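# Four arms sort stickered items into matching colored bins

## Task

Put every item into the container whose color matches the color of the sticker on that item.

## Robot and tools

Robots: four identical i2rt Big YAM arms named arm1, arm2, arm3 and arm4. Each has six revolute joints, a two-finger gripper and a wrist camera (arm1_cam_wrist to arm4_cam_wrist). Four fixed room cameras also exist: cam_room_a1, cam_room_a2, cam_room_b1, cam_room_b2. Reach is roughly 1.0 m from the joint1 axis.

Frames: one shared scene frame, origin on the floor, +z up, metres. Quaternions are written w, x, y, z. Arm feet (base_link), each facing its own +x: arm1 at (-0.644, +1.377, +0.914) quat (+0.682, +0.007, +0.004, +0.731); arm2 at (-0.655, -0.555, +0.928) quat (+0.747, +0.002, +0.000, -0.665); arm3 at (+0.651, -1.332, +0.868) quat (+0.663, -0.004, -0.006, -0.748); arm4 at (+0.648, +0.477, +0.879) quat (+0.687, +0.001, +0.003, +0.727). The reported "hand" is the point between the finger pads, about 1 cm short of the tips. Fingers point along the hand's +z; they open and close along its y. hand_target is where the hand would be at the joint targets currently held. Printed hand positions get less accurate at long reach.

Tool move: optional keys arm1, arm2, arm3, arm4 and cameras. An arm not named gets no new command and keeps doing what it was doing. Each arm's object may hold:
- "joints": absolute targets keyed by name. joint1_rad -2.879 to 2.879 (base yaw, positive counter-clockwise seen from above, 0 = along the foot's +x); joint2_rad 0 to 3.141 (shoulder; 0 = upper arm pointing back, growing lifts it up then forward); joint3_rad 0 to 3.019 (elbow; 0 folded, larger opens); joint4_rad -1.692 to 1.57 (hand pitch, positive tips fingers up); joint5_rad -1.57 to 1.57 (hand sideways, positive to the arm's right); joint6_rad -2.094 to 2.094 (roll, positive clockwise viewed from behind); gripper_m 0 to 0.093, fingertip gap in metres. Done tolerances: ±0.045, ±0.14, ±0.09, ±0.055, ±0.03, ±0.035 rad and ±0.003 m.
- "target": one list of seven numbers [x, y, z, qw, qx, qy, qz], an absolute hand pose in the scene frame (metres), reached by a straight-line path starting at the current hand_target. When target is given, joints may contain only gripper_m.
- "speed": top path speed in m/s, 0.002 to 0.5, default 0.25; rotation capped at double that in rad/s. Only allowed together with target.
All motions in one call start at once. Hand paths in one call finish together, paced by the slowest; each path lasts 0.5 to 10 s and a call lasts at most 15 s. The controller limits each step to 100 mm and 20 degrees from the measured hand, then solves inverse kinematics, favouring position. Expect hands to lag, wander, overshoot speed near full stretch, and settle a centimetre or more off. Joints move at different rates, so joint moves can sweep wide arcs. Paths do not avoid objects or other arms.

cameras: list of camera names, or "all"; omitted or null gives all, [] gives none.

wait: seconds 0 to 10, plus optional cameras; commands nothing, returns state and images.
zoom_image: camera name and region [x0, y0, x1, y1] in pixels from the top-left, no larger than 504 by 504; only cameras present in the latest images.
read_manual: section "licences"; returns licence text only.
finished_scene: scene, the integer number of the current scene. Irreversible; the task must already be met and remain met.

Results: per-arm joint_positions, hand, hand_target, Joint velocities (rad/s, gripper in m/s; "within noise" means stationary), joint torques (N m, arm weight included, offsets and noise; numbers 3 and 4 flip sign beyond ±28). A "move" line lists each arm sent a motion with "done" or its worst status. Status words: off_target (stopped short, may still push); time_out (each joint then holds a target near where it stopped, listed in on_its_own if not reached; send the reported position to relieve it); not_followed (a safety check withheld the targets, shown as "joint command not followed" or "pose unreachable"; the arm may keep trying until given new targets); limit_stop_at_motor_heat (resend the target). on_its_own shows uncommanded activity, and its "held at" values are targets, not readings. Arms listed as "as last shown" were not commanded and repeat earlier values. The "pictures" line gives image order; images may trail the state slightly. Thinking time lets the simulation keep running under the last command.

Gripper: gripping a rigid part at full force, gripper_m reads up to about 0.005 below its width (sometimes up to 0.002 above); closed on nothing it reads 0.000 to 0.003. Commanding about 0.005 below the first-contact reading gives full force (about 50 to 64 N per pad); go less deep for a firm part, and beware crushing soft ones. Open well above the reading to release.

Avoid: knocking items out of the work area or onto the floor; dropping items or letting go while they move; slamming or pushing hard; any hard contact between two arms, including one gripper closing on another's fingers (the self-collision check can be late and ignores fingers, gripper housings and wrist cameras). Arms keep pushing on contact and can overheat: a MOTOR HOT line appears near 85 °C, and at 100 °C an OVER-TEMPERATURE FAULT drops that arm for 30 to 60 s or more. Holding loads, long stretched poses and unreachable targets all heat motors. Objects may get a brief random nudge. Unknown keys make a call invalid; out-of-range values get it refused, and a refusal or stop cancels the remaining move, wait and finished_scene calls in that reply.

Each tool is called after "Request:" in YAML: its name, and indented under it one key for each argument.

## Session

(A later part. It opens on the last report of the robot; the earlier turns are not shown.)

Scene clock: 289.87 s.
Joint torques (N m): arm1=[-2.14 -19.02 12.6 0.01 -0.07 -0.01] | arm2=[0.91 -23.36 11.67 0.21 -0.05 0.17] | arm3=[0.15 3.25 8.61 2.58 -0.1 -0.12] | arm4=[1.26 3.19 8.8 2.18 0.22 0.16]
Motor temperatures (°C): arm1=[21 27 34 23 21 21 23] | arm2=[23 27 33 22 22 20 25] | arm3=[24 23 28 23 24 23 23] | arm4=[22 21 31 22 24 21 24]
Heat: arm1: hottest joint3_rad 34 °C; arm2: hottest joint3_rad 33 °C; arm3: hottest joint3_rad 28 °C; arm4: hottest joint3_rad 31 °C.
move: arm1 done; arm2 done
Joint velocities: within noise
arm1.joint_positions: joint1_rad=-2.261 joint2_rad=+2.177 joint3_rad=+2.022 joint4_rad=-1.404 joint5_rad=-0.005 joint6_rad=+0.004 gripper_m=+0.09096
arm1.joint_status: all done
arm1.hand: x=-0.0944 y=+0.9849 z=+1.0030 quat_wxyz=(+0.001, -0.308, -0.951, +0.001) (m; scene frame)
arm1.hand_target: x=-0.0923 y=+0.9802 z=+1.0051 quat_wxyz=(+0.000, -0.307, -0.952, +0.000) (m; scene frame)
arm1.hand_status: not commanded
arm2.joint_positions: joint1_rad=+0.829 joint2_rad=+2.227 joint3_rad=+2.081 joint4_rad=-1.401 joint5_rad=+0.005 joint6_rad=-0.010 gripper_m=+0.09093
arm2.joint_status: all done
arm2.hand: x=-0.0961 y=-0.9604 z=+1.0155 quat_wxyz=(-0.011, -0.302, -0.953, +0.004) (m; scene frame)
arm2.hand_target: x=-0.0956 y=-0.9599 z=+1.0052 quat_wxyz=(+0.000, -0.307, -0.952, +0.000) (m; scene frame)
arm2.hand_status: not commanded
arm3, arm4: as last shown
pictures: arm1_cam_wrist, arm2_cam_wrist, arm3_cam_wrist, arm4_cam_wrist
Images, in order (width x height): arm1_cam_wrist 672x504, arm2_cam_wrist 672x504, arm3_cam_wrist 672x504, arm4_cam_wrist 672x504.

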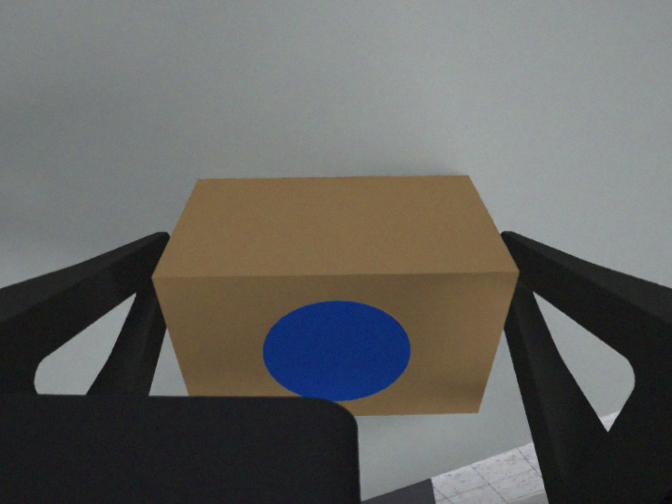

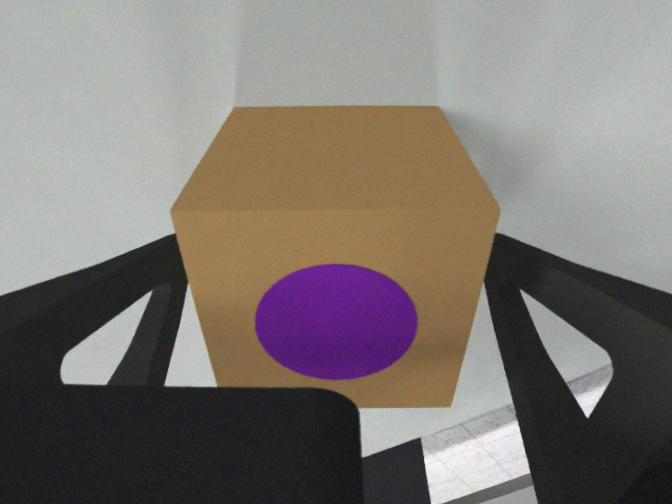

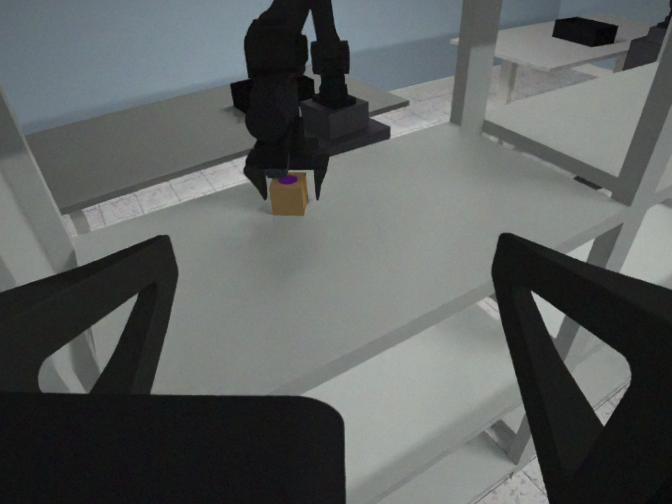

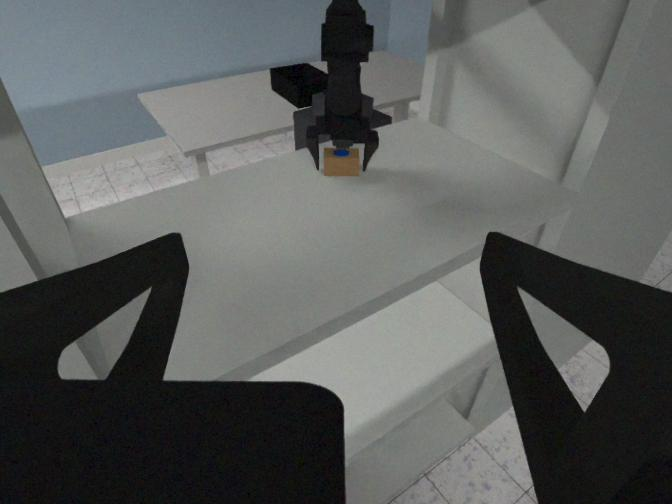

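Request:
move:
  arm1: {"target":[-0.094,0.985,1.085,0,0.307,0.952,0]}
  arm2: {"target":[-0.096,-0.9605,1.085,0,0.307,0.952,0]}
  cameras: ["arm3_cam_wrist","arm4_cam_wrist"]

Request:
move:
  arm1: {"target":[-0.376,1.184,1.13,0.364,0.284,0.879,-0.118]}
  arm2: {"target":[-0.387,-0.748,1.13,0.364,0.284,0.879,-0.118]}
  cameras: ["arm3_cam_wrist","arm4_cam_wrist"]

Scene clock: 297.20 s.
Joint torques (N m): arm1=[-2.26 -20.37 15.31 -0.13 -0.06 0.06] | arm2=[0.73 -25.47 14.65 0.09 -0.07 0.15] | arm3=[0.21 3.25 8.57 2.55 -0.1 -0.12] | arm4=[1.32 2.96 8.72 2.13 0.23 0.17]
Motor temperatures (°C): arm1=[21 28 34 23 21 21 22] | arm2=[23 28 33 22 22 20 24] | arm3=[24 23 28 23 24 23 23] | arm4=[22 21 31 22 24 21 24]
Heat: arm1: hottest joint3_rad 34 °C; arm2: hottest joint3_rad 33 °C; arm3: hottest joint3_rad 28 °C; arm4: hottest joint3_rad 31 °C.
move: arm1 off_target; arm2 off_target
Joint velocities: within noise
arm1.joint_positions: joint1_rad=-2.261 joint2_rad=+2.164 joint3_rad=+2.140 joint4_rad=-1.588 joint5_rad=-0.005 joint6_rad=+0.004 gripper_m=+0.09096
arm1.joint_status: not commanded
arm1.hand: x=-0.1035 y=+0.9918 z=+1.0563 quat_wxyz=(+0.027, -0.308, -0.951, -0.008) (m; scene frame)
arm1.hand_target: x=-0.0951 y=+0.9858 z=+1.0851 quat_wxyz=(+0.000, -0.307, -0.952, +0.000) (m; scene frame)
arm1.hand_status: off_target (0.031 m and 3.2 deg from the pose sent, 0.082 m and 0.2 deg at the start)
arm2.joint_positions: joint1_rad=+0.829 joint2_rad=+2.227 joint3_rad=+2.220 joint4_rad=-1.596 joint5_rad=+0.005 joint6_rad=-0.010 gripper_m=+0.09093
arm2.joint_status: not commanded
arm2.hand: x=-0.1040 y=-0.9549 z=+1.0687 quat_wxyz=(+0.016, -0.302, -0.953, -0.005) (m; scene frame)
arm2.hand_target: x=-0.0967 y=-0.9600 z=+1.0850 quat_wxyz=(+0.000, -0.307, -0.952, +0.000) (m; scene frame)
arm2.hand_status: off_target (0.019 m and 1.9 deg from the pose sent, 0.070 m and 1.4 deg at the start)
arm3, arm4: as last shown
pictures: arm3_cam_wrist, arm4_cam_wrist
Images, in order (width x height): arm3_cam_wrist 672x504, arm4_cam_wrist 672x504.

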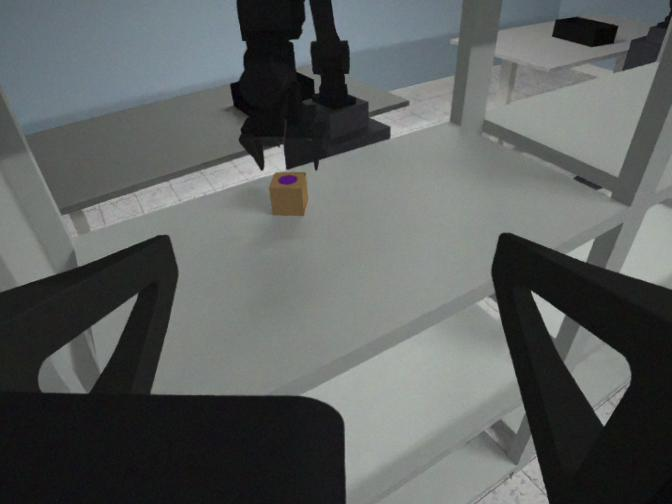

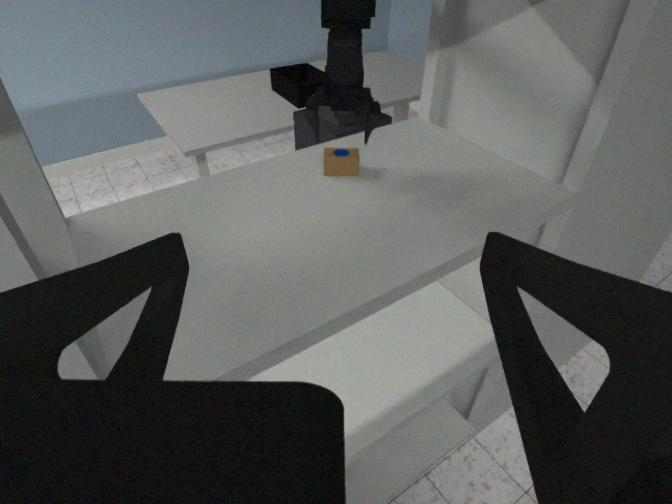

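Scene clock: 299.47 s.
Joint torques (N m): arm1=[-2.67 1.08 12.21 2.22 -0.06 -0.04] | arm2=[1.55 -2.49 10.97 2.73 0.15 0.19] | arm3=[0.26 3.25 8.57 2.56 -0.09 -0.12] | arm4=[1.38 3.14 8.77 2.14 0.28 0.2]
Motor temperatures (°C): arm1=[21 27 34 23 21 21 22] | arm2=[23 28 33 22 22 20 24] | arm3=[24 23 28 23 24 23 23] | arm4=[22 21 31 22 24 21 24]
Heat: arm1: hottest joint3_rad 34 °C; arm2: hottest joint3_rad 33 °C; arm3: hottest joint3_rad 28 °C; arm4: hottest joint3_rad 31 °C.
move: arm1 done; arm2 done
Joint velocities: within noise
arm1.joint_positions: joint1_rad=-2.263 joint2_rad=+0.672 joint3_rad=+0.598 joint4_rad=-0.710 joint5_rad=-0.009 joint6_rad=+0.004 gripper_m=+0.09096
arm1.joint_status: not commanded
arm1.hand: x=-0.3777 y=+1.1893 z=+1.1267 quat_wxyz=(-0.359, -0.283, -0.882, +0.114) (m; scene frame)
arm1.hand_target: x=-0.3761 y=+1.1841 z=+1.1301 quat_wxyz=(-0.364, -0.284, -0.879, +0.118) (m; scene frame)
arm1.hand_status: done (0.006 m and 0.9 deg from the pose sent, 0.342 m and 48.2 deg at the start)
arm2.joint_positions: joint1_rad=+0.830 joint2_rad=+0.698 joint3_rad=+0.579 joint4_rad=-0.662 joint5_rad=+0.007 joint6_rad=-0.008 gripper_m=+0.09093
arm2.joint_status: not commanded
arm2.hand: x=-0.3893 y=-0.7497 z=+1.1355 quat_wxyz=(-0.365, -0.282, -0.879, +0.121) (m; scene frame)
arm2.hand_target: x=-0.3871 y=-0.7479 z=+1.1302 quat_wxyz=(-0.364, -0.284, -0.879, +0.118) (m; scene frame)
arm2.hand_status: done (0.006 m and 0.4 deg from the pose sent, 0.356 m and 46.9 deg at the start)
arm3, arm4: as last shown
pictures: arm3_cam_wrist, arm4_cam_wrist
Images, in order (width x height): arm3_cam_wrist 672x504, arm4_cam_wrist 672x504.

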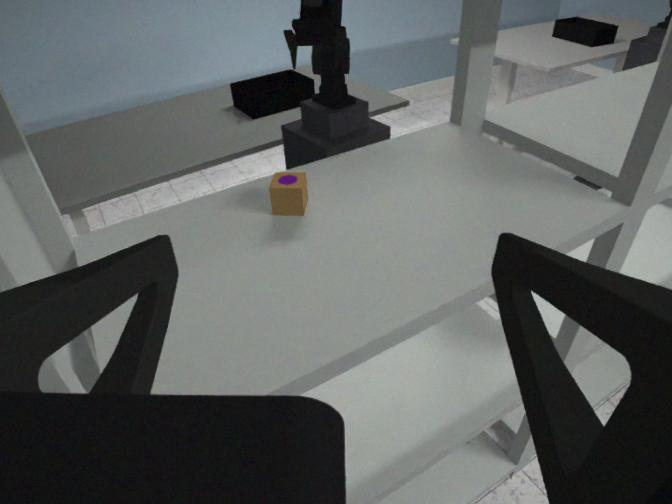

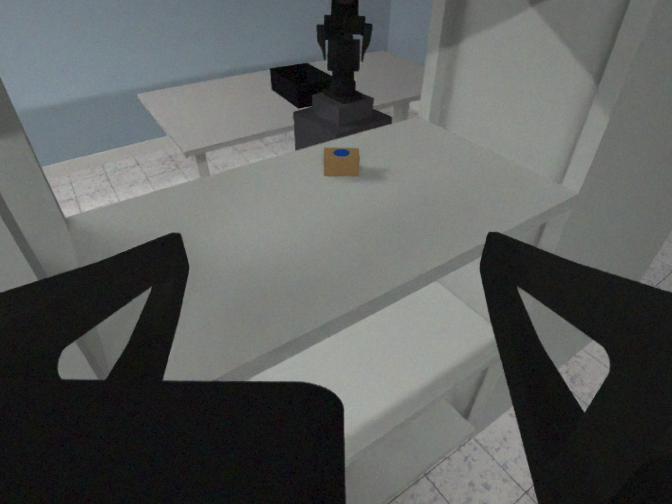

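Request:
move:
  arm1: {"joints":{"joint2_rad":0.5,"joint3_rad":1.2,"joint4_rad":-0.8}}
  arm2: {"joints":{"joint2_rad":0.5,"joint3_rad":1.2,"joint4_rad":-0.8}}
  arm3: {"target":[-0.005,-1.023,1.12,0.127,-0.864,0.2725,0.403]}
  arm4: {"target":[-0.005,0.922,1.12,0.127,-0.864,0.2725,0.403]}

Scene clock: 318.83 s.
Joint torques (N m): arm1=[-2.67 4.95 13.12 1.63 -0.05 -0.04] | arm2=[1.55 1.55 12.92 2.24 0.15 0.19] | arm3=[2.43 -20.48 14.06 1.17 0.16 0.02] | arm4=[-0.03 -21.89 13.15 0.85 -0.04 0.16]
Motor temperatures (°C): arm1=[21 26 35 23 21 21 22] | arm2=[23 27 33 22 22 20 24] | arm3=[24 24 28 23 24 23 23] | arm4=[22 22 32 22 24 21 24]
Heat: arm1: hottest joint3_rad 35 °C; arm2: hottest joint3_rad 33 °C; arm3: hottest joint3_rad 28 °C; arm4: hottest joint3_rad 32 °C.
move: arm1 done; arm2 done; arm3 off_target; arm4 off_target
Joint velocities: within noise
arm1.joint_positions: joint1_rad=-2.263 joint2_rad=+0.492 joint3_rad=+1.165 joint4_rad=-0.797 joint5_rad=-0.009 joint6_rad=+0.004 gripper_m=+0.09096
arm1.joint_status: all done
arm1.hand: x=-0.4206 y=+1.2232 z=+1.4871 quat_wxyz=(-0.626, -0.228, -0.719, +0.199) (m; scene frame)
arm1.hand_target: x=-0.4252 y=+1.2235 z=+1.5034 quat_wxyz=(-0.633, -0.227, -0.711, +0.207) (m; scene frame)
arm1.hand_status: not commanded
arm2.joint_positions: joint1_rad=+0.830 joint2_rad=+0.494 joint3_rad=+1.165 joint4_rad=-0.792 joint5_rad=+0.007 joint6_rad=-0.008 gripper_m=+0.09093
arm2.joint_status: all done
arm2.hand: x=-0.4428 y=-0.7129 z=+1.5056 quat_wxyz=(-0.630, -0.231, -0.712, +0.207) (m; scene frame)
arm2.hand_target: x=-0.4458 y=-0.7083 z=+1.5210 quat_wxyz=(-0.639, -0.230, -0.705, +0.204) (m; scene frame)
arm2.hand_status: not commanded
arm3.joint_positions: joint1_rad=-1.859 joint2_rad=+1.762 joint3_rad=+1.507 joint4_rad=-0.497 joint5_rad=+0.171 joint6_rad=+0.124 gripper_m=+0.09403
arm3.joint_status: not commanded
arm3.hand: x=+0.0130 y=-1.0199 z=+1.0894 quat_wxyz=(+0.128, -0.874, +0.276, +0.379) (m; scene frame)
arm3.hand_target: x=-0.0033 y=-1.0238 z=+1.1201 quat_wxyz=(+0.127, -0.864, +0.273, +0.403) (m; scene frame)
arm3.hand_status: off_target (0.036 m and 3.0 deg from the pose sent, 0.537 m and 38.7 deg at the start)
arm4.joint_positions: joint1_rad=+0.930 joint2_rad=+1.934 joint3_rad=+1.731 joint4_rad=-0.529 joint5_rad=+0.022 joint6_rad=-0.006 gripper_m=+0.09402
arm4.joint_status: not commanded
arm4.hand: x=+0.0030 y=+0.9099 z=+1.0997 quat_wxyz=(-0.126, +0.873, -0.265, -0.388) (m; scene frame)
arm4.hand_target: x=-0.0038 y=+0.9214 z=+1.1202 quat_wxyz=(-0.127, +0.864, -0.272, -0.404) (m; scene frame)
arm4.hand_status: off_target (0.025 m and 2.2 deg from the pose sent, 0.598 m and 38.1 deg at the start)
pictures: arm1_cam_wrist, arm2_cam_wrist, arm3_cam_wrist, arm4_cam_wrist, cam_room_a1, cam_room_a2, cam_room_b1, cam_room_b2
Images, in order (width x height): arm1_cam_wrist 672x504, arm2_cam_wrist 672x504, arm3_cam_wrist 672x504, arm4_cam_wrist 672x504, cam_room_a1 672x504, cam_room_a2 672x504, cam_room_b1 672x504, cam_room_b2 672x504.

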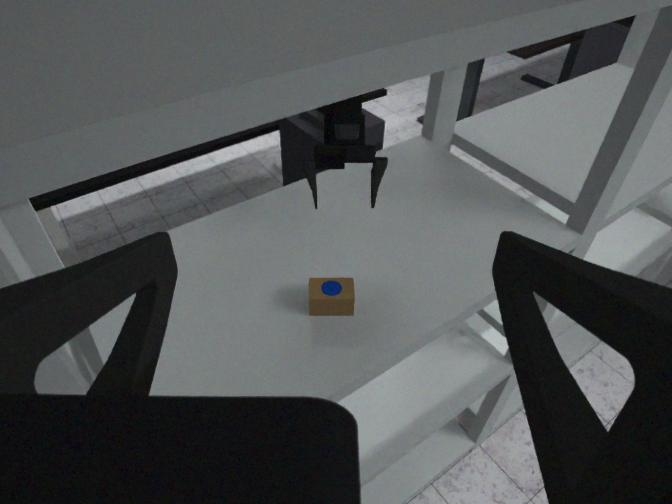

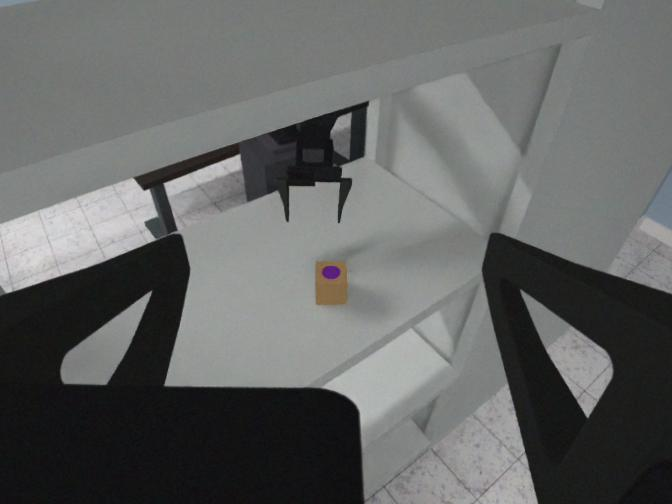

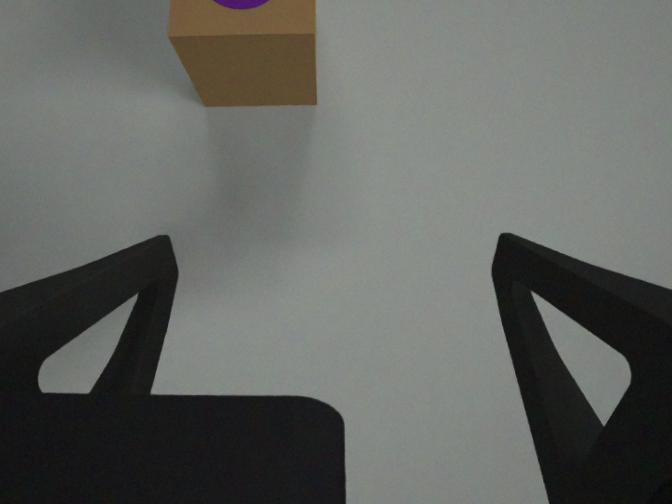

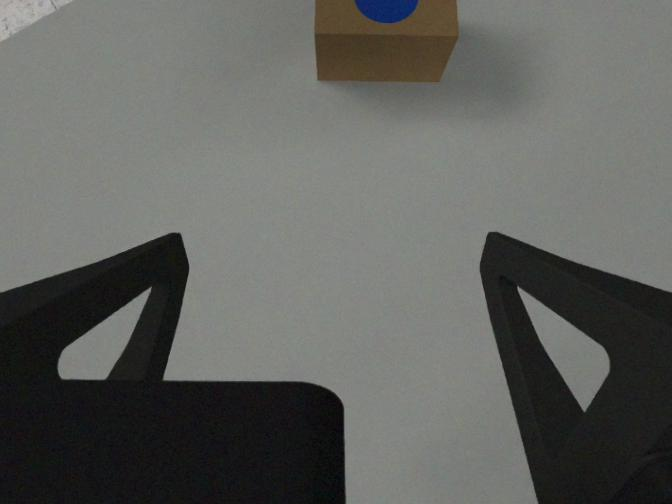

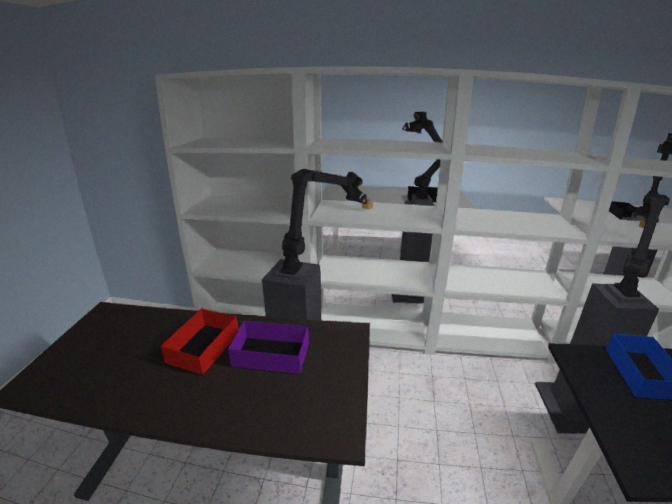

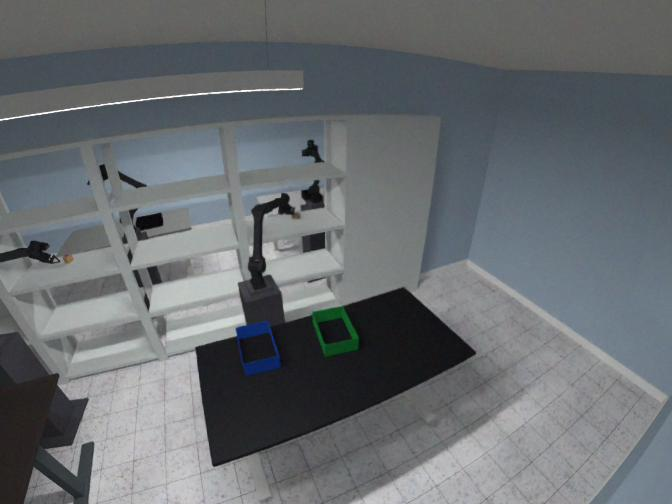

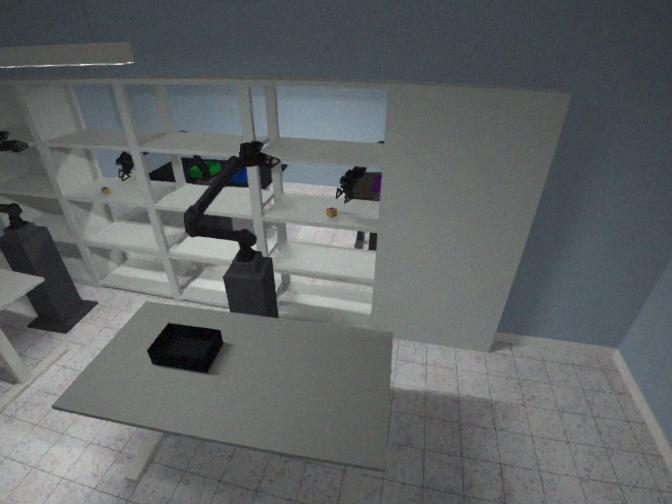

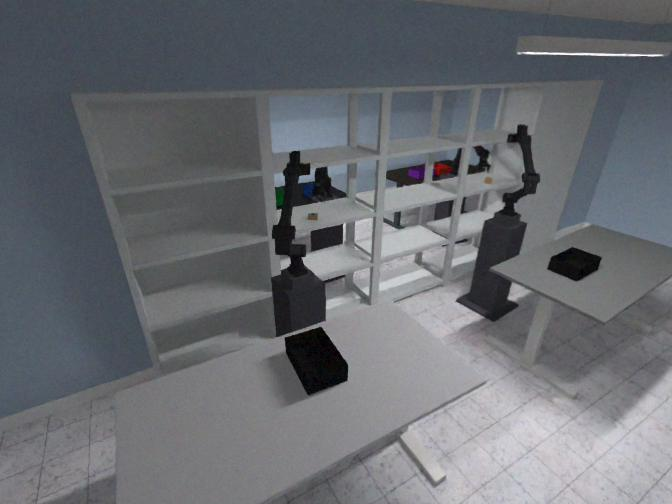

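Request:
move:
  arm3: {"target":[-0.072,-1.009,1.096,0.127,-0.864,0.2725,0.403],"speed":0.15}
  arm4: {"target":[-0.042,0.971,1.078,0.127,-0.864,0.2725,0.403],"speed":0.15}
  cameras: ["arm1_cam_wrist","arm2_cam_wrist","arm3_cam_wrist","arm4_cam_wrist"]

Scene clock: 334.00 s.
Joint torques (N m): arm1=[-2.55 4.78 13.23 1.62 -0.03 0] | arm2=[1.55 1.55 12.92 2.28 0.15 0.19] | arm3=[2.32 -23.47 14.11 1.17 0.21 0.03] | arm4=[0.62 -24.59 13.14 0.91 -0.04 0.02]
Motor temperatures (°C): arm1=[21 26 36 23 21 21 22] | arm2=[23 27 32 22 22 20 24] | arm3=[24 25 29 23 24 23 23] | arm4=[22 24 34 22 24 21 24]
Heat: arm1: hottest joint3_rad 36 °C; arm2: hottest joint3_rad 32 °C; arm3: hottest joint3_rad 29 °C; arm4: hottest joint3_rad 34 °C.
move: arm3 off_target; arm4 off_target
Joint velocities: within noise
arm1, arm2: as last shown
arm2.hand_target: x=-0.4458 y=-0.7083 z=+1.5210 quat_wxyz=(-0.639, -0.231, -0.705, +0.204) (m; scene frame)
arm3.joint_positions: joint1_rad=-1.837 joint2_rad=+1.952 joint3_rad=+1.724 joint4_rad=-0.526 joint5_rad=+0.185 joint6_rad=+0.136 gripper_m=+0.09403
arm3.joint_status: not commanded
arm3.hand: x=-0.0547 y=-1.0067 z=+1.0662 quat_wxyz=(+0.128, -0.874, +0.274, +0.379) (m; scene frame)
arm3.hand_target: x=-0.0702 y=-1.0097 z=+1.0963 quat_wxyz=(+0.127, -0.864, +0.273, +0.403) (m; scene frame)
arm3.hand_status: off_target (0.035 m and 3.0 deg from the pose sent, 0.086 m and 3.0 deg at the start)
arm4.joint_positions: joint1_rad=+0.896 joint2_rad=+2.122 joint3_rad=+1.925 joint4_rad=-0.536 joint5_rad=+0.000 joint6_rad=-0.006 gripper_m=+0.09402
arm4.joint_status: not commanded
arm4.hand: x=-0.0316 y=+0.9629 z=+1.0593 quat_wxyz=(-0.123, +0.870, -0.276, -0.389) (m; scene frame)
arm4.hand_target: x=-0.0408 y=+0.9703 z=+1.0779 quat_wxyz=(-0.127, +0.864, -0.273, -0.403) (m; scene frame)
arm4.hand_status: off_target (0.023 m and 1.9 deg from the pose sent, 0.079 m and 2.2 deg at the start)
pictures: arm1_cam_wrist, arm2_cam_wrist, arm3_cam_wrist, arm4_cam_wrist
Images, in order (width x height): arm1_cam_wrist 672x504, arm2_cam_wrist 672x504, arm3_cam_wrist 672x504, arm4_cam_wrist 672x504.

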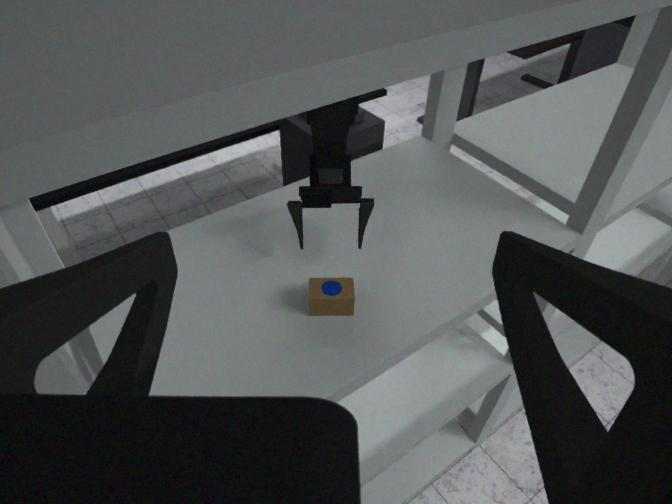

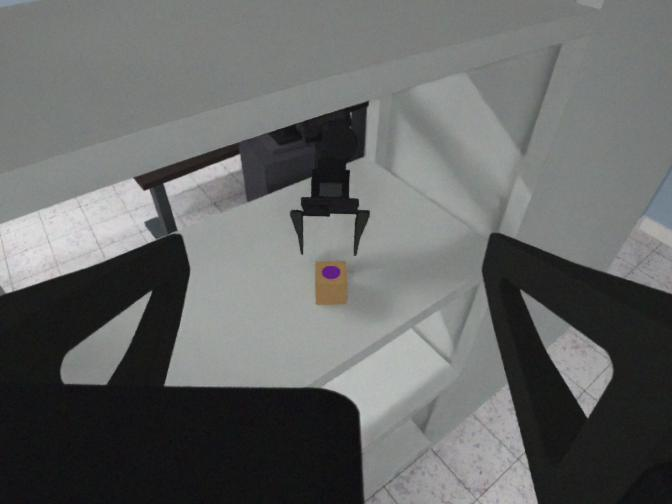

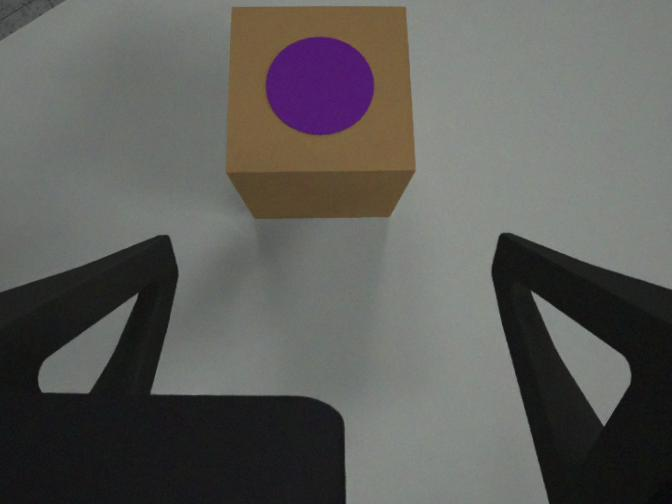

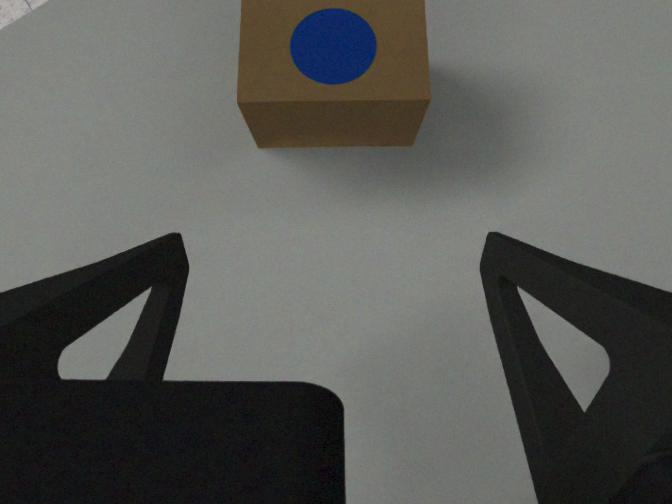

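Request:
move:
  arm3: {"target":[-0.094,-1.001,1.074,0.127,-0.864,0.2725,0.403],"speed":0.15}
  arm4: {"target":[-0.087,1.003,1.053,0.127,-0.864,0.2725,0.403],"speed":0.15}
  cameras: ["arm1_cam_wrist","arm2_cam_wrist","arm3_cam_wrist","arm4_cam_wrist"]

Scene clock: 343.90 s.
Joint torques (N m): arm1=[-2.43 5.25 12.98 1.76 -0.07 -0.03] | arm2=[1.55 1.61 12.94 2.25 0.16 0.19] | arm3=[2.43 -23.82 14.04 1.8 0.2 0.02] | arm4=[0.67 -26.7 13.34 0.8 -0.05 0.01]
Motor temperatures (°C): arm1=[21 25 36 23 21 21 22] | arm2=[23 26 32 22 22 20 23] | arm3=[24 25 31 23 24 23 23] | arm4=[22 25 37 22 24 21 24]
Heat: arm1: hottest joint3_rad 36 °C; arm2: hottest joint3_rad 32 °C; arm3: hottest joint3_rad 31 °C; arm4: hottest joint3_rad 37 °C.
move: arm3 off_target; arm4 off_target
Joint velocities: within noise
arm1, arm2: as last shown
arm3.joint_positions: joint1_rad=-1.837 joint2_rad=+2.020 joint3_rad=+1.788 joint4_rad=-0.526 joint5_rad=+0.186 joint6_rad=+0.137 gripper_m=+0.09403
arm3.joint_status: not commanded
arm3.hand: x=-0.0739 y=-0.9991 z=+1.0491 quat_wxyz=(+0.128, -0.875, +0.275, +0.377) (m; scene frame)
arm3.hand_target: x=-0.0920 y=-1.0019 z=+1.0743 quat_wxyz=(+0.127, -0.864, +0.273, +0.403) (m; scene frame)
arm3.hand_status: off_target (0.032 m and 3.2 deg from the pose sent, 0.040 m and 3.0 deg at the start)
arm4.joint_positions: joint1_rad=+0.896 joint2_rad=+2.317 joint3_rad=+2.212 joint4_rad=-0.620 joint5_rad=+0.000 joint6_rad=-0.006 gripper_m=+0.09402
arm4.joint_status: not commanded
arm4.hand: x=-0.0783 y=+0.9961 z=+1.0406 quat_wxyz=(-0.124, +0.869, -0.276, -0.392) (m; scene frame)
arm4.hand_target: x=-0.0860 y=+1.0024 z=+1.0529 quat_wxyz=(-0.127, +0.864, -0.273, -0.404) (m; scene frame)
arm4.hand_status: off_target (0.017 m and 1.4 deg from the pose sent, 0.069 m and 1.8 deg at the start)
pictures: arm1_cam_wrist, arm2_cam_wrist, arm3_cam_wrist, arm4_cam_wrist
Images, in order (width x height): arm1_cam_wrist 672x504, arm2_cam_wrist 672x504, arm3_cam_wrist 672x504, arm4_cam_wrist 672x504.

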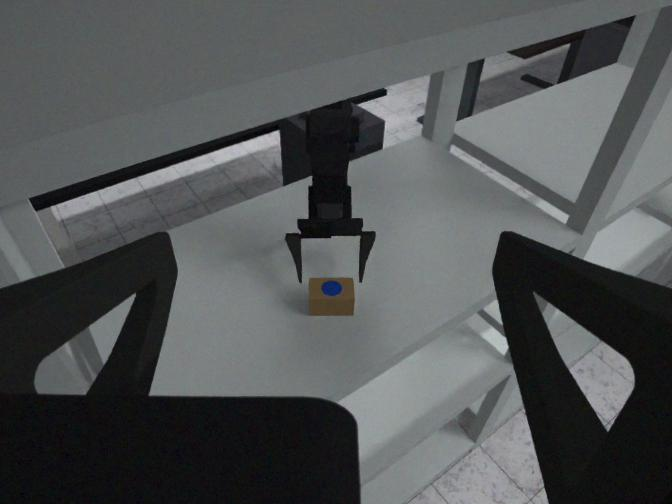

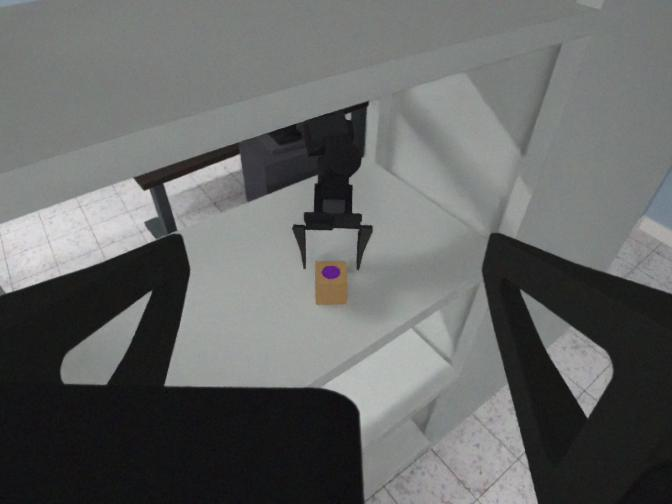

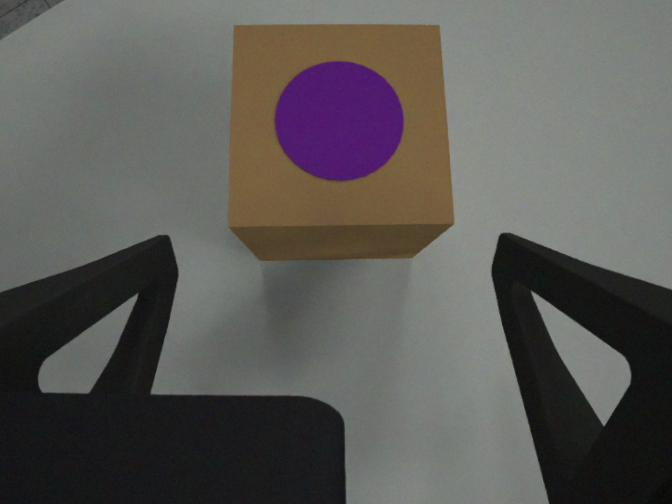

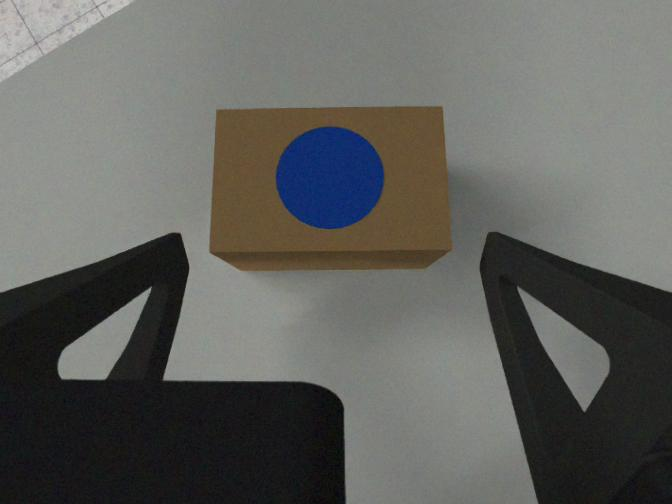

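Request:
move:
  arm3: {"target":[-0.113,-0.988,1.049,0.127,-0.864,0.2725,0.403],"speed":0.12}
  arm4: {"target":[-0.107,1.018,1.024,0.127,-0.864,0.2725,0.403],"speed":0.12}
  cameras: ["arm1_cam_wrist","arm2_cam_wrist","arm3_cam_wrist","arm4_cam_wrist"]

Scene clock: 353.97 s.
Joint torques (N m): arm1=[-2.55 4.66 13.15 1.74 -0.04 -0.01] | arm2=[1.49 1.73 12.92 2.24 0.15 0.19] | arm3=[1.9 -24.41 13.94 2.02 0.05 -0.05] | arm4=[0.62 -27.34 13.24 0.94 -0.06 -0.01]
Motor temperatures (°C): arm1=[21 25 37 23 21 21 22] | arm2=[23 26 32 22 22 20 23] | arm3=[24 25 31 23 24 23 23] | arm4=[22 26 39 22 24 21 24]
Heat: arm1: hottest joint3_rad 37 °C; arm2: hottest joint3_rad 32 °C; arm3: hottest joint3_rad 31 °C; arm4: hottest joint3_rad 39 °C.
move: arm3 off_target; arm4 done
Joint velocities: within noise
arm1, arm2: as last shown
arm3.joint_positions: joint1_rad=-1.837 joint2_rad=+2.096 joint3_rad=+1.852 joint4_rad=-0.515 joint5_rad=+0.184 joint6_rad=+0.139 gripper_m=+0.09402
arm3.joint_status: not commanded
arm3.hand: x=-0.0942 y=-0.9913 z=+1.0264 quat_wxyz=(+0.127, -0.875, +0.275, +0.377) (m; scene frame)
arm3.hand_target: x=-0.1111 y=-0.9888 z=+1.0493 quat_wxyz=(+0.127, -0.864, +0.273, +0.403) (m; scene frame)
arm3.hand_status: off_target (0.030 m and 3.2 deg from the pose sent, 0.041 m and 3.2 deg at the start)
arm4.joint_positions: joint1_rad=+0.896 joint2_rad=+2.426 joint3_rad=+2.357 joint4_rad=-0.644 joint5_rad=-0.001 joint6_rad=-0.008 gripper_m=+0.09402
arm4.joint_status: not commanded
arm4.hand: x=-0.1002 y=+1.0112 z=+1.0213 quat_wxyz=(-0.126, +0.867, -0.274, -0.397) (m; scene frame)
arm4.hand_target: x=-0.1063 y=+1.0175 z=+1.0241 quat_wxyz=(-0.127, +0.864, -0.272, -0.404) (m; scene frame)
arm4.hand_status: done (0.010 m and 0.8 deg from the pose sent, 0.040 m and 1.4 deg at the start)
pictures: arm1_cam_wrist, arm2_cam_wrist, arm3_cam_wrist, arm4_cam_wrist
Images, in order (width x height): arm1_cam_wrist 672x504, arm2_cam_wrist 672x504, arm3_cam_wrist 672x504, arm4_cam_wrist 672x504.

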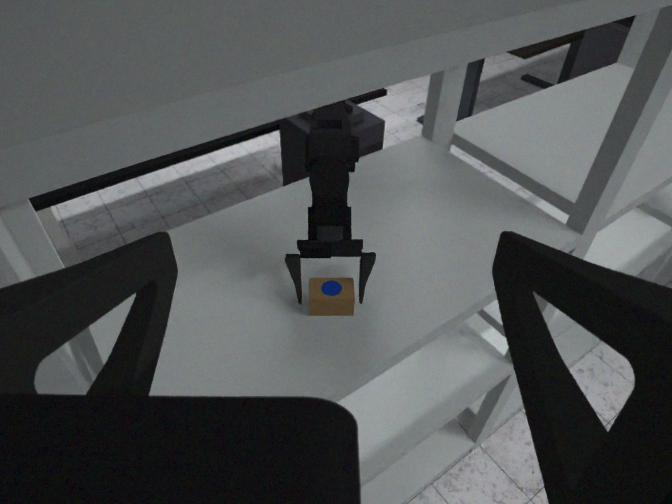

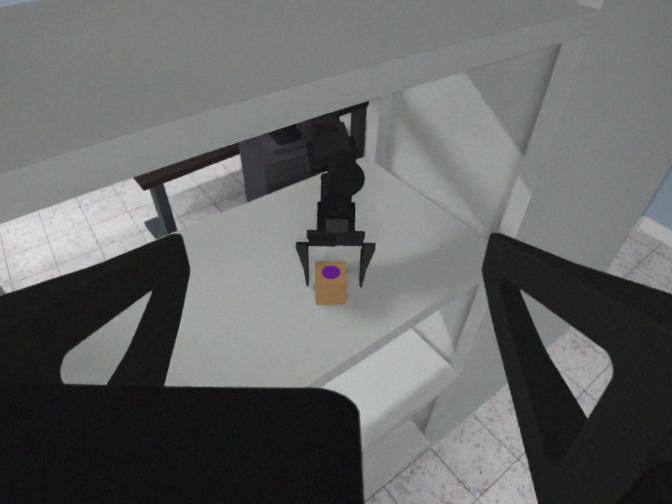

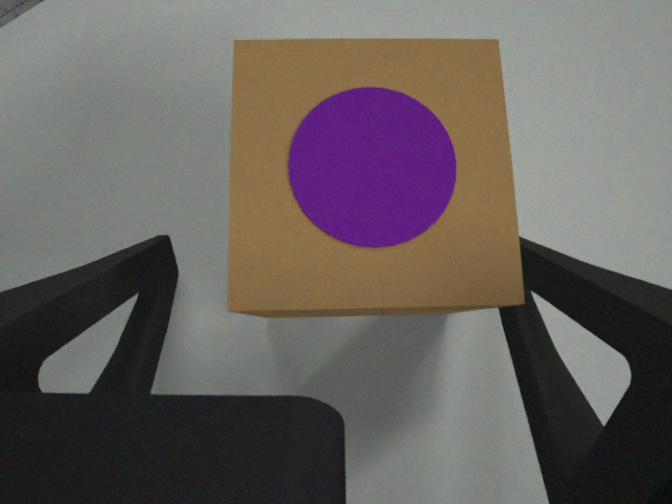

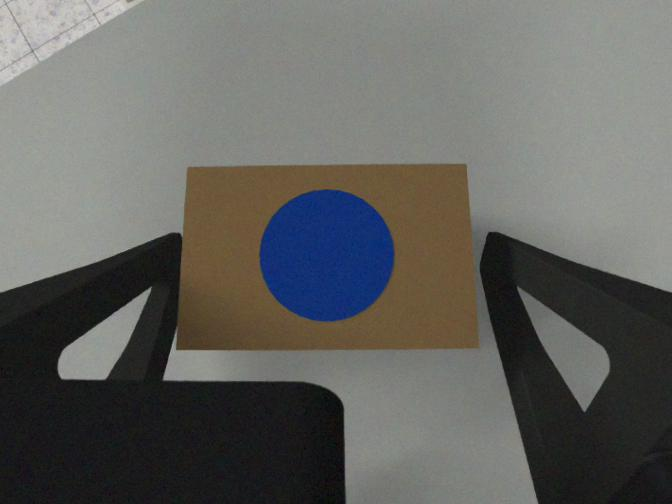

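Request:
move:
  arm3: {"target":[-0.117,-0.976,1.037,0.127,-0.864,0.2725,0.403],"speed":0.1}
  arm4: {"target":[-0.118,1.025,1.006,0.127,-0.864,0.2725,0.403],"speed":0.1}
  cameras: ["arm1_cam_wrist","arm2_cam_wrist","arm3_cam_wrist","arm4_cam_wrist"]

Scene clock: 359.67 s.
Joint torques (N m): arm1=[-2.49 5.13 13.15 1.68 -0.03 -0.03] | arm2=[1.49 1.61 12.93 2.24 0.15 0.19] | arm3=[0.85 -23.59 14.01 2.02 0.02 -0.11] | arm4=[0.79 -26.75 13.27 0.77 -0.03 -0.01]
Motor temperatures (°C): arm1=[21 25 37 23 21 21 22] | arm2=[23 26 33 22 22 20 23] | arm3=[24 25 33 23 24 23 23] | arm4=[22 26 40 22 24 21 24]
Heat: arm1: hottest joint3_rad 37 °C; arm2: hottest joint3_rad 33 °C; arm3: hottest joint3_rad 33 °C; arm4: hottest joint3_rad 40 °C.
move: arm3 off_target; arm4 off_target
Joint velocities: within noise
arm1, arm2: as last shown
arm3.joint_positions: joint1_rad=-1.837 joint2_rad=+2.116 joint3_rad=+1.875 joint4_rad=-0.504 joint5_rad=+0.174 joint6_rad=+0.138 gripper_m=+0.09402
arm3.joint_status: not commanded
arm3.hand: x=-0.1028 y=-0.9896 z=+1.0245 quat_wxyz=(+0.123, -0.873, +0.273, +0.384) (m; scene frame)
arm3.hand_target: x=-0.1153 y=-0.9766 z=+1.0371 quat_wxyz=(+0.127, -0.864, +0.273, +0.403) (m; scene frame)
arm3.hand_status: off_target (0.023 m and 2.4 deg from the pose sent, 0.029 m and 3.2 deg at the start)
arm4.joint_positions: joint1_rad=+0.896 joint2_rad=+2.485 joint3_rad=+2.445 joint4_rad=-0.658 joint5_rad=-0.001 joint6_rad=-0.009 gripper_m=+0.09402
arm4.joint_status: not commanded
arm4.hand: x=-0.1116 y=+1.0194 z=+1.0158 quat_wxyz=(-0.128, +0.864, -0.273, -0.404) (m; scene frame)
arm4.hand_target: x=-0.1170 y=+1.0243 z=+1.0060 quat_wxyz=(-0.127, +0.864, -0.272, -0.404) (m; scene frame)
arm4.hand_status: off_target (0.013 m and 0.2 deg from the pose sent, 0.027 m and 0.8 deg at the start)
pictures: arm1_cam_wrist, arm2_cam_wrist, arm3_cam_wrist, arm4_cam_wrist
Images, in order (width x height): arm1_cam_wrist 672x504, arm2_cam_wrist 672x504, arm3_cam_wrist 672x504, arm4_cam_wrist 672x504.

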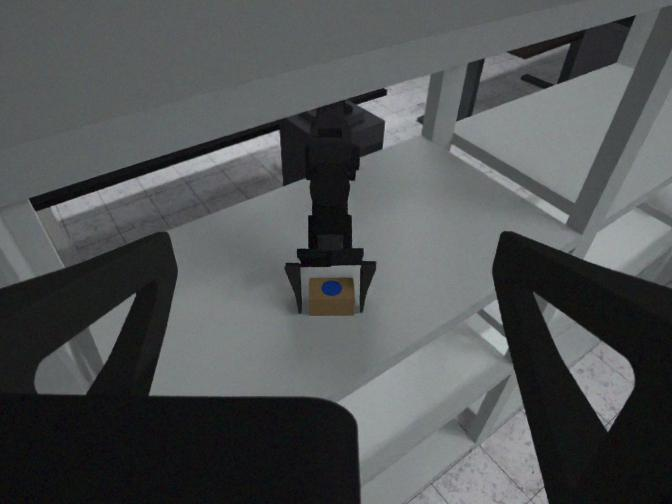

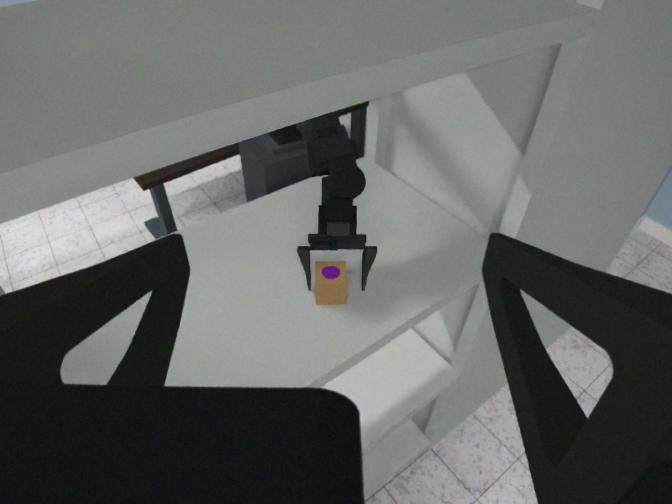

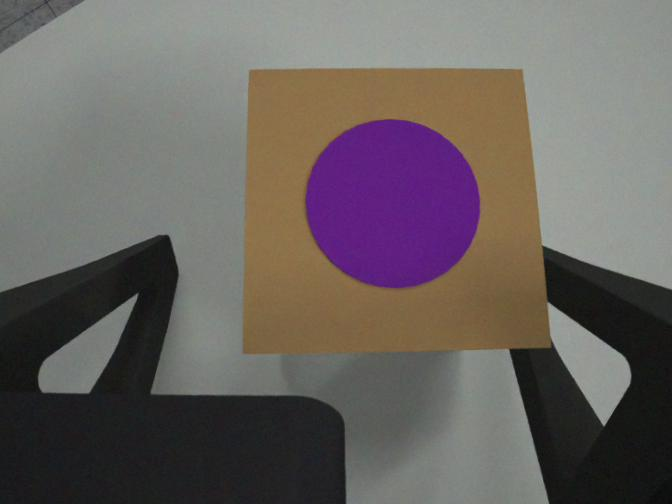

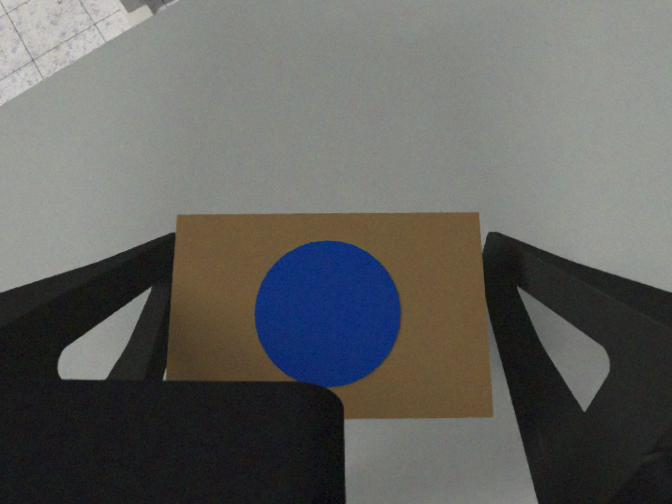

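Request:
move:
  arm3: {"target":[-0.106,-0.955,1.028,0.127,-0.864,0.2725,0.403],"speed":0.1}
  arm4: {"joints":{"gripper_m":0.045}}
  cameras: ["arm3_cam_wrist","arm4_cam_wrist"]

Scene clock: 368.47 s.
Joint torques (N m): arm1=[-2.37 5.07 13.12 1.65 -0.05 0.02] | arm2=[1.55 1.61 12.94 2.29 0.15 0.19] | arm3=[0.85 -23.77 12.48 2.09 0.02 -0.12] | arm4=[1.26 -26.34 13.2 0.91 -0.05 0.03]
Motor temperatures (°C): arm1=[21 25 37 23 21 21 22] | arm2=[23 26 33 22 22 20 23] | arm3=[24 26 34 23 24 23 23] | arm4=[22 26 40 22 24 21 24]
Heat: arm1: hottest joint3_rad 37 °C; arm2: hottest joint3_rad 33 °C; arm3: hottest joint3_rad 34 °C; arm4: hottest joint3_rad 40 °C.
move: arm3 off_target; arm4 off_target
Joint velocities: within noise
arm1, arm2: as last shown
arm3.joint_positions: joint1_rad=-1.869 joint2_rad=+2.120 joint3_rad=+1.875 joint4_rad=-0.479 joint5_rad=+0.149 joint6_rad=+0.118 gripper_m=+0.09402
arm3.joint_status: not commanded
arm3.hand: x=-0.0974 y=-0.9675 z=+1.0248 quat_wxyz=(+0.123, -0.870, +0.273, +0.392) (m; scene frame)
arm3.hand_target: x=-0.1052 y=-0.9554 z=+1.0283 quat_wxyz=(+0.127, -0.864, +0.273, +0.403) (m; scene frame)
arm3.hand_status: off_target (0.015 m and 1.5 deg from the pose sent, 0.035 m and 2.4 deg at the start)
arm4.joint_positions: joint1_rad=+0.895 joint2_rad=+2.485 joint3_rad=+2.446 joint4_rad=-0.659 joint5_rad=-0.001 joint6_rad=-0.009 gripper_m=+0.06930
arm4.joint_status: gripper_m off_target (ended at +0.06932, target +0.04500)
arm4.hand: x=-0.1114 y=+1.0197 z=+1.0158 quat_wxyz=(-0.128, +0.864, -0.273, -0.404) (m; scene frame)
arm4.hand_target: x=-0.1171 y=+1.0243 z=+1.0060 quat_wxyz=(-0.127, +0.864, -0.272, -0.404) (m; scene frame)
arm4.hand_status: not commanded
pictures: arm3_cam_wrist, arm4_cam_wrist
Images, in order (width x height): arm3_cam_wrist 672x504, arm4_cam_wrist 672x504.

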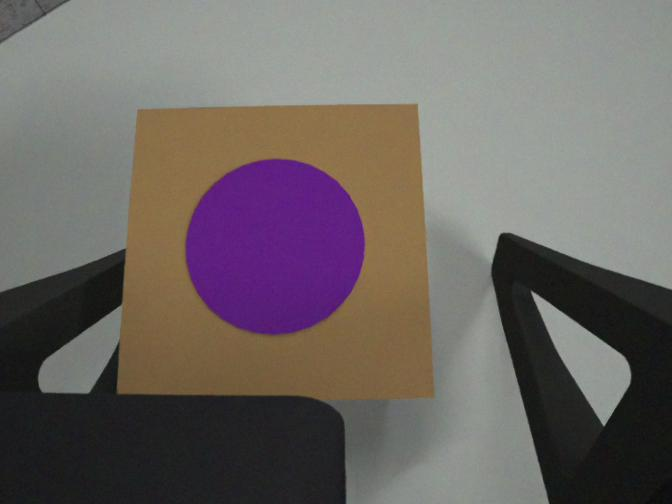

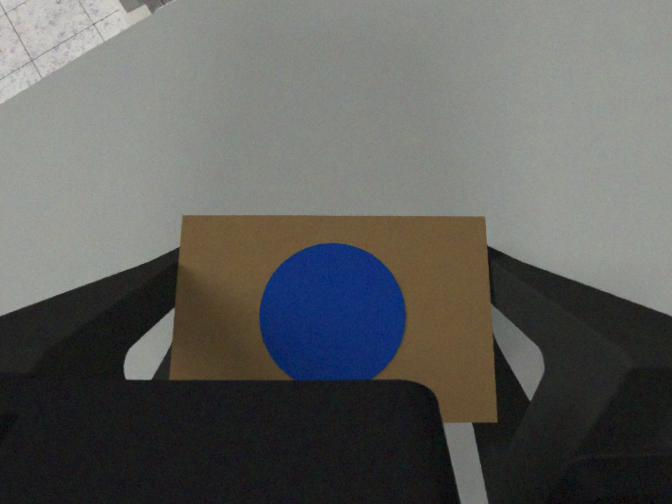

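Request:
move:
  arm3: {"target":[-0.117,-0.97,1.026,0.127,-0.864,0.2725,0.403],"speed":0.1}
  cameras: ["arm3_cam_wrist"]

Scene clock: 374.73 s.
Joint torques (N m): arm1=[-2.37 4.37 13.16 1.68 -0.05 -0.02] | arm2=[1.49 1.73 12.92 2.25 0.15 0.18] | arm3=[2.43 -22.83 13.65 1.87 0.25 0] | arm4=[1.03 -26.58 13.29 0.95 -0.04 0.02]
Motor temperatures (°C): arm1=[21 25 37 23 21 21 22] | arm2=[23 26 33 22 22 20 23] | arm3=[24 26 34 23 24 23 23] | arm4=[22 26 41 22 24 21 25]
Heat: arm1: hottest joint3_rad 37 °C; arm2: hottest joint3_rad 33 °C; arm3: hottest joint3_rad 34 °C; arm4: hottest joint3_rad 41 °C.
move: arm3 off_target
Joint velocities: within noise
arm1, arm2, arm4: as last shown
arm3.joint_positions: joint1_rad=-1.867 joint2_rad=+2.122 joint3_rad=+1.875 joint4_rad=-0.479 joint5_rad=+0.162 joint6_rad=+0.120 gripper_m=+0.09402
arm3.joint_status: not commanded
arm3.hand: x=-0.0972 y=-0.9672 z=+1.0242 quat_wxyz=(+0.128, -0.869, +0.276, +0.391) (m; scene frame)
arm3.hand_target: x=-0.1158 y=-0.9709 z=+1.0260 quat_wxyz=(+0.127, -0.864, +0.272, +0.403) (m; scene frame)
arm3.hand_status: off_target (0.020 m and 1.5 deg from the pose sent, 0.020 m and 1.5 deg at the start)
pictures: arm3_cam_wrist
Images, in order (width x height): arm3_cam_wrist 672x504.

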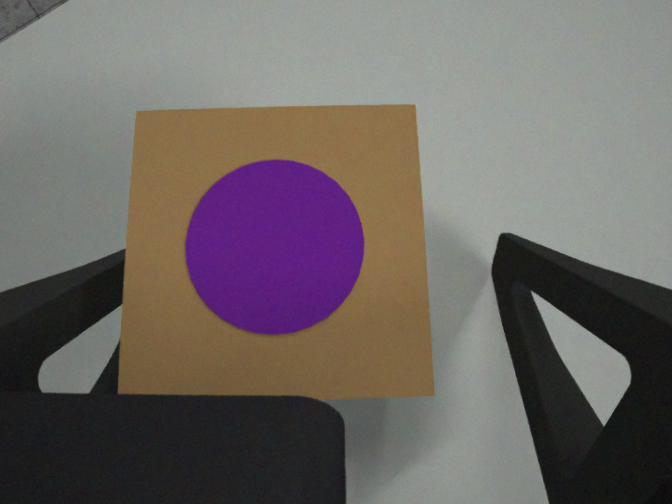

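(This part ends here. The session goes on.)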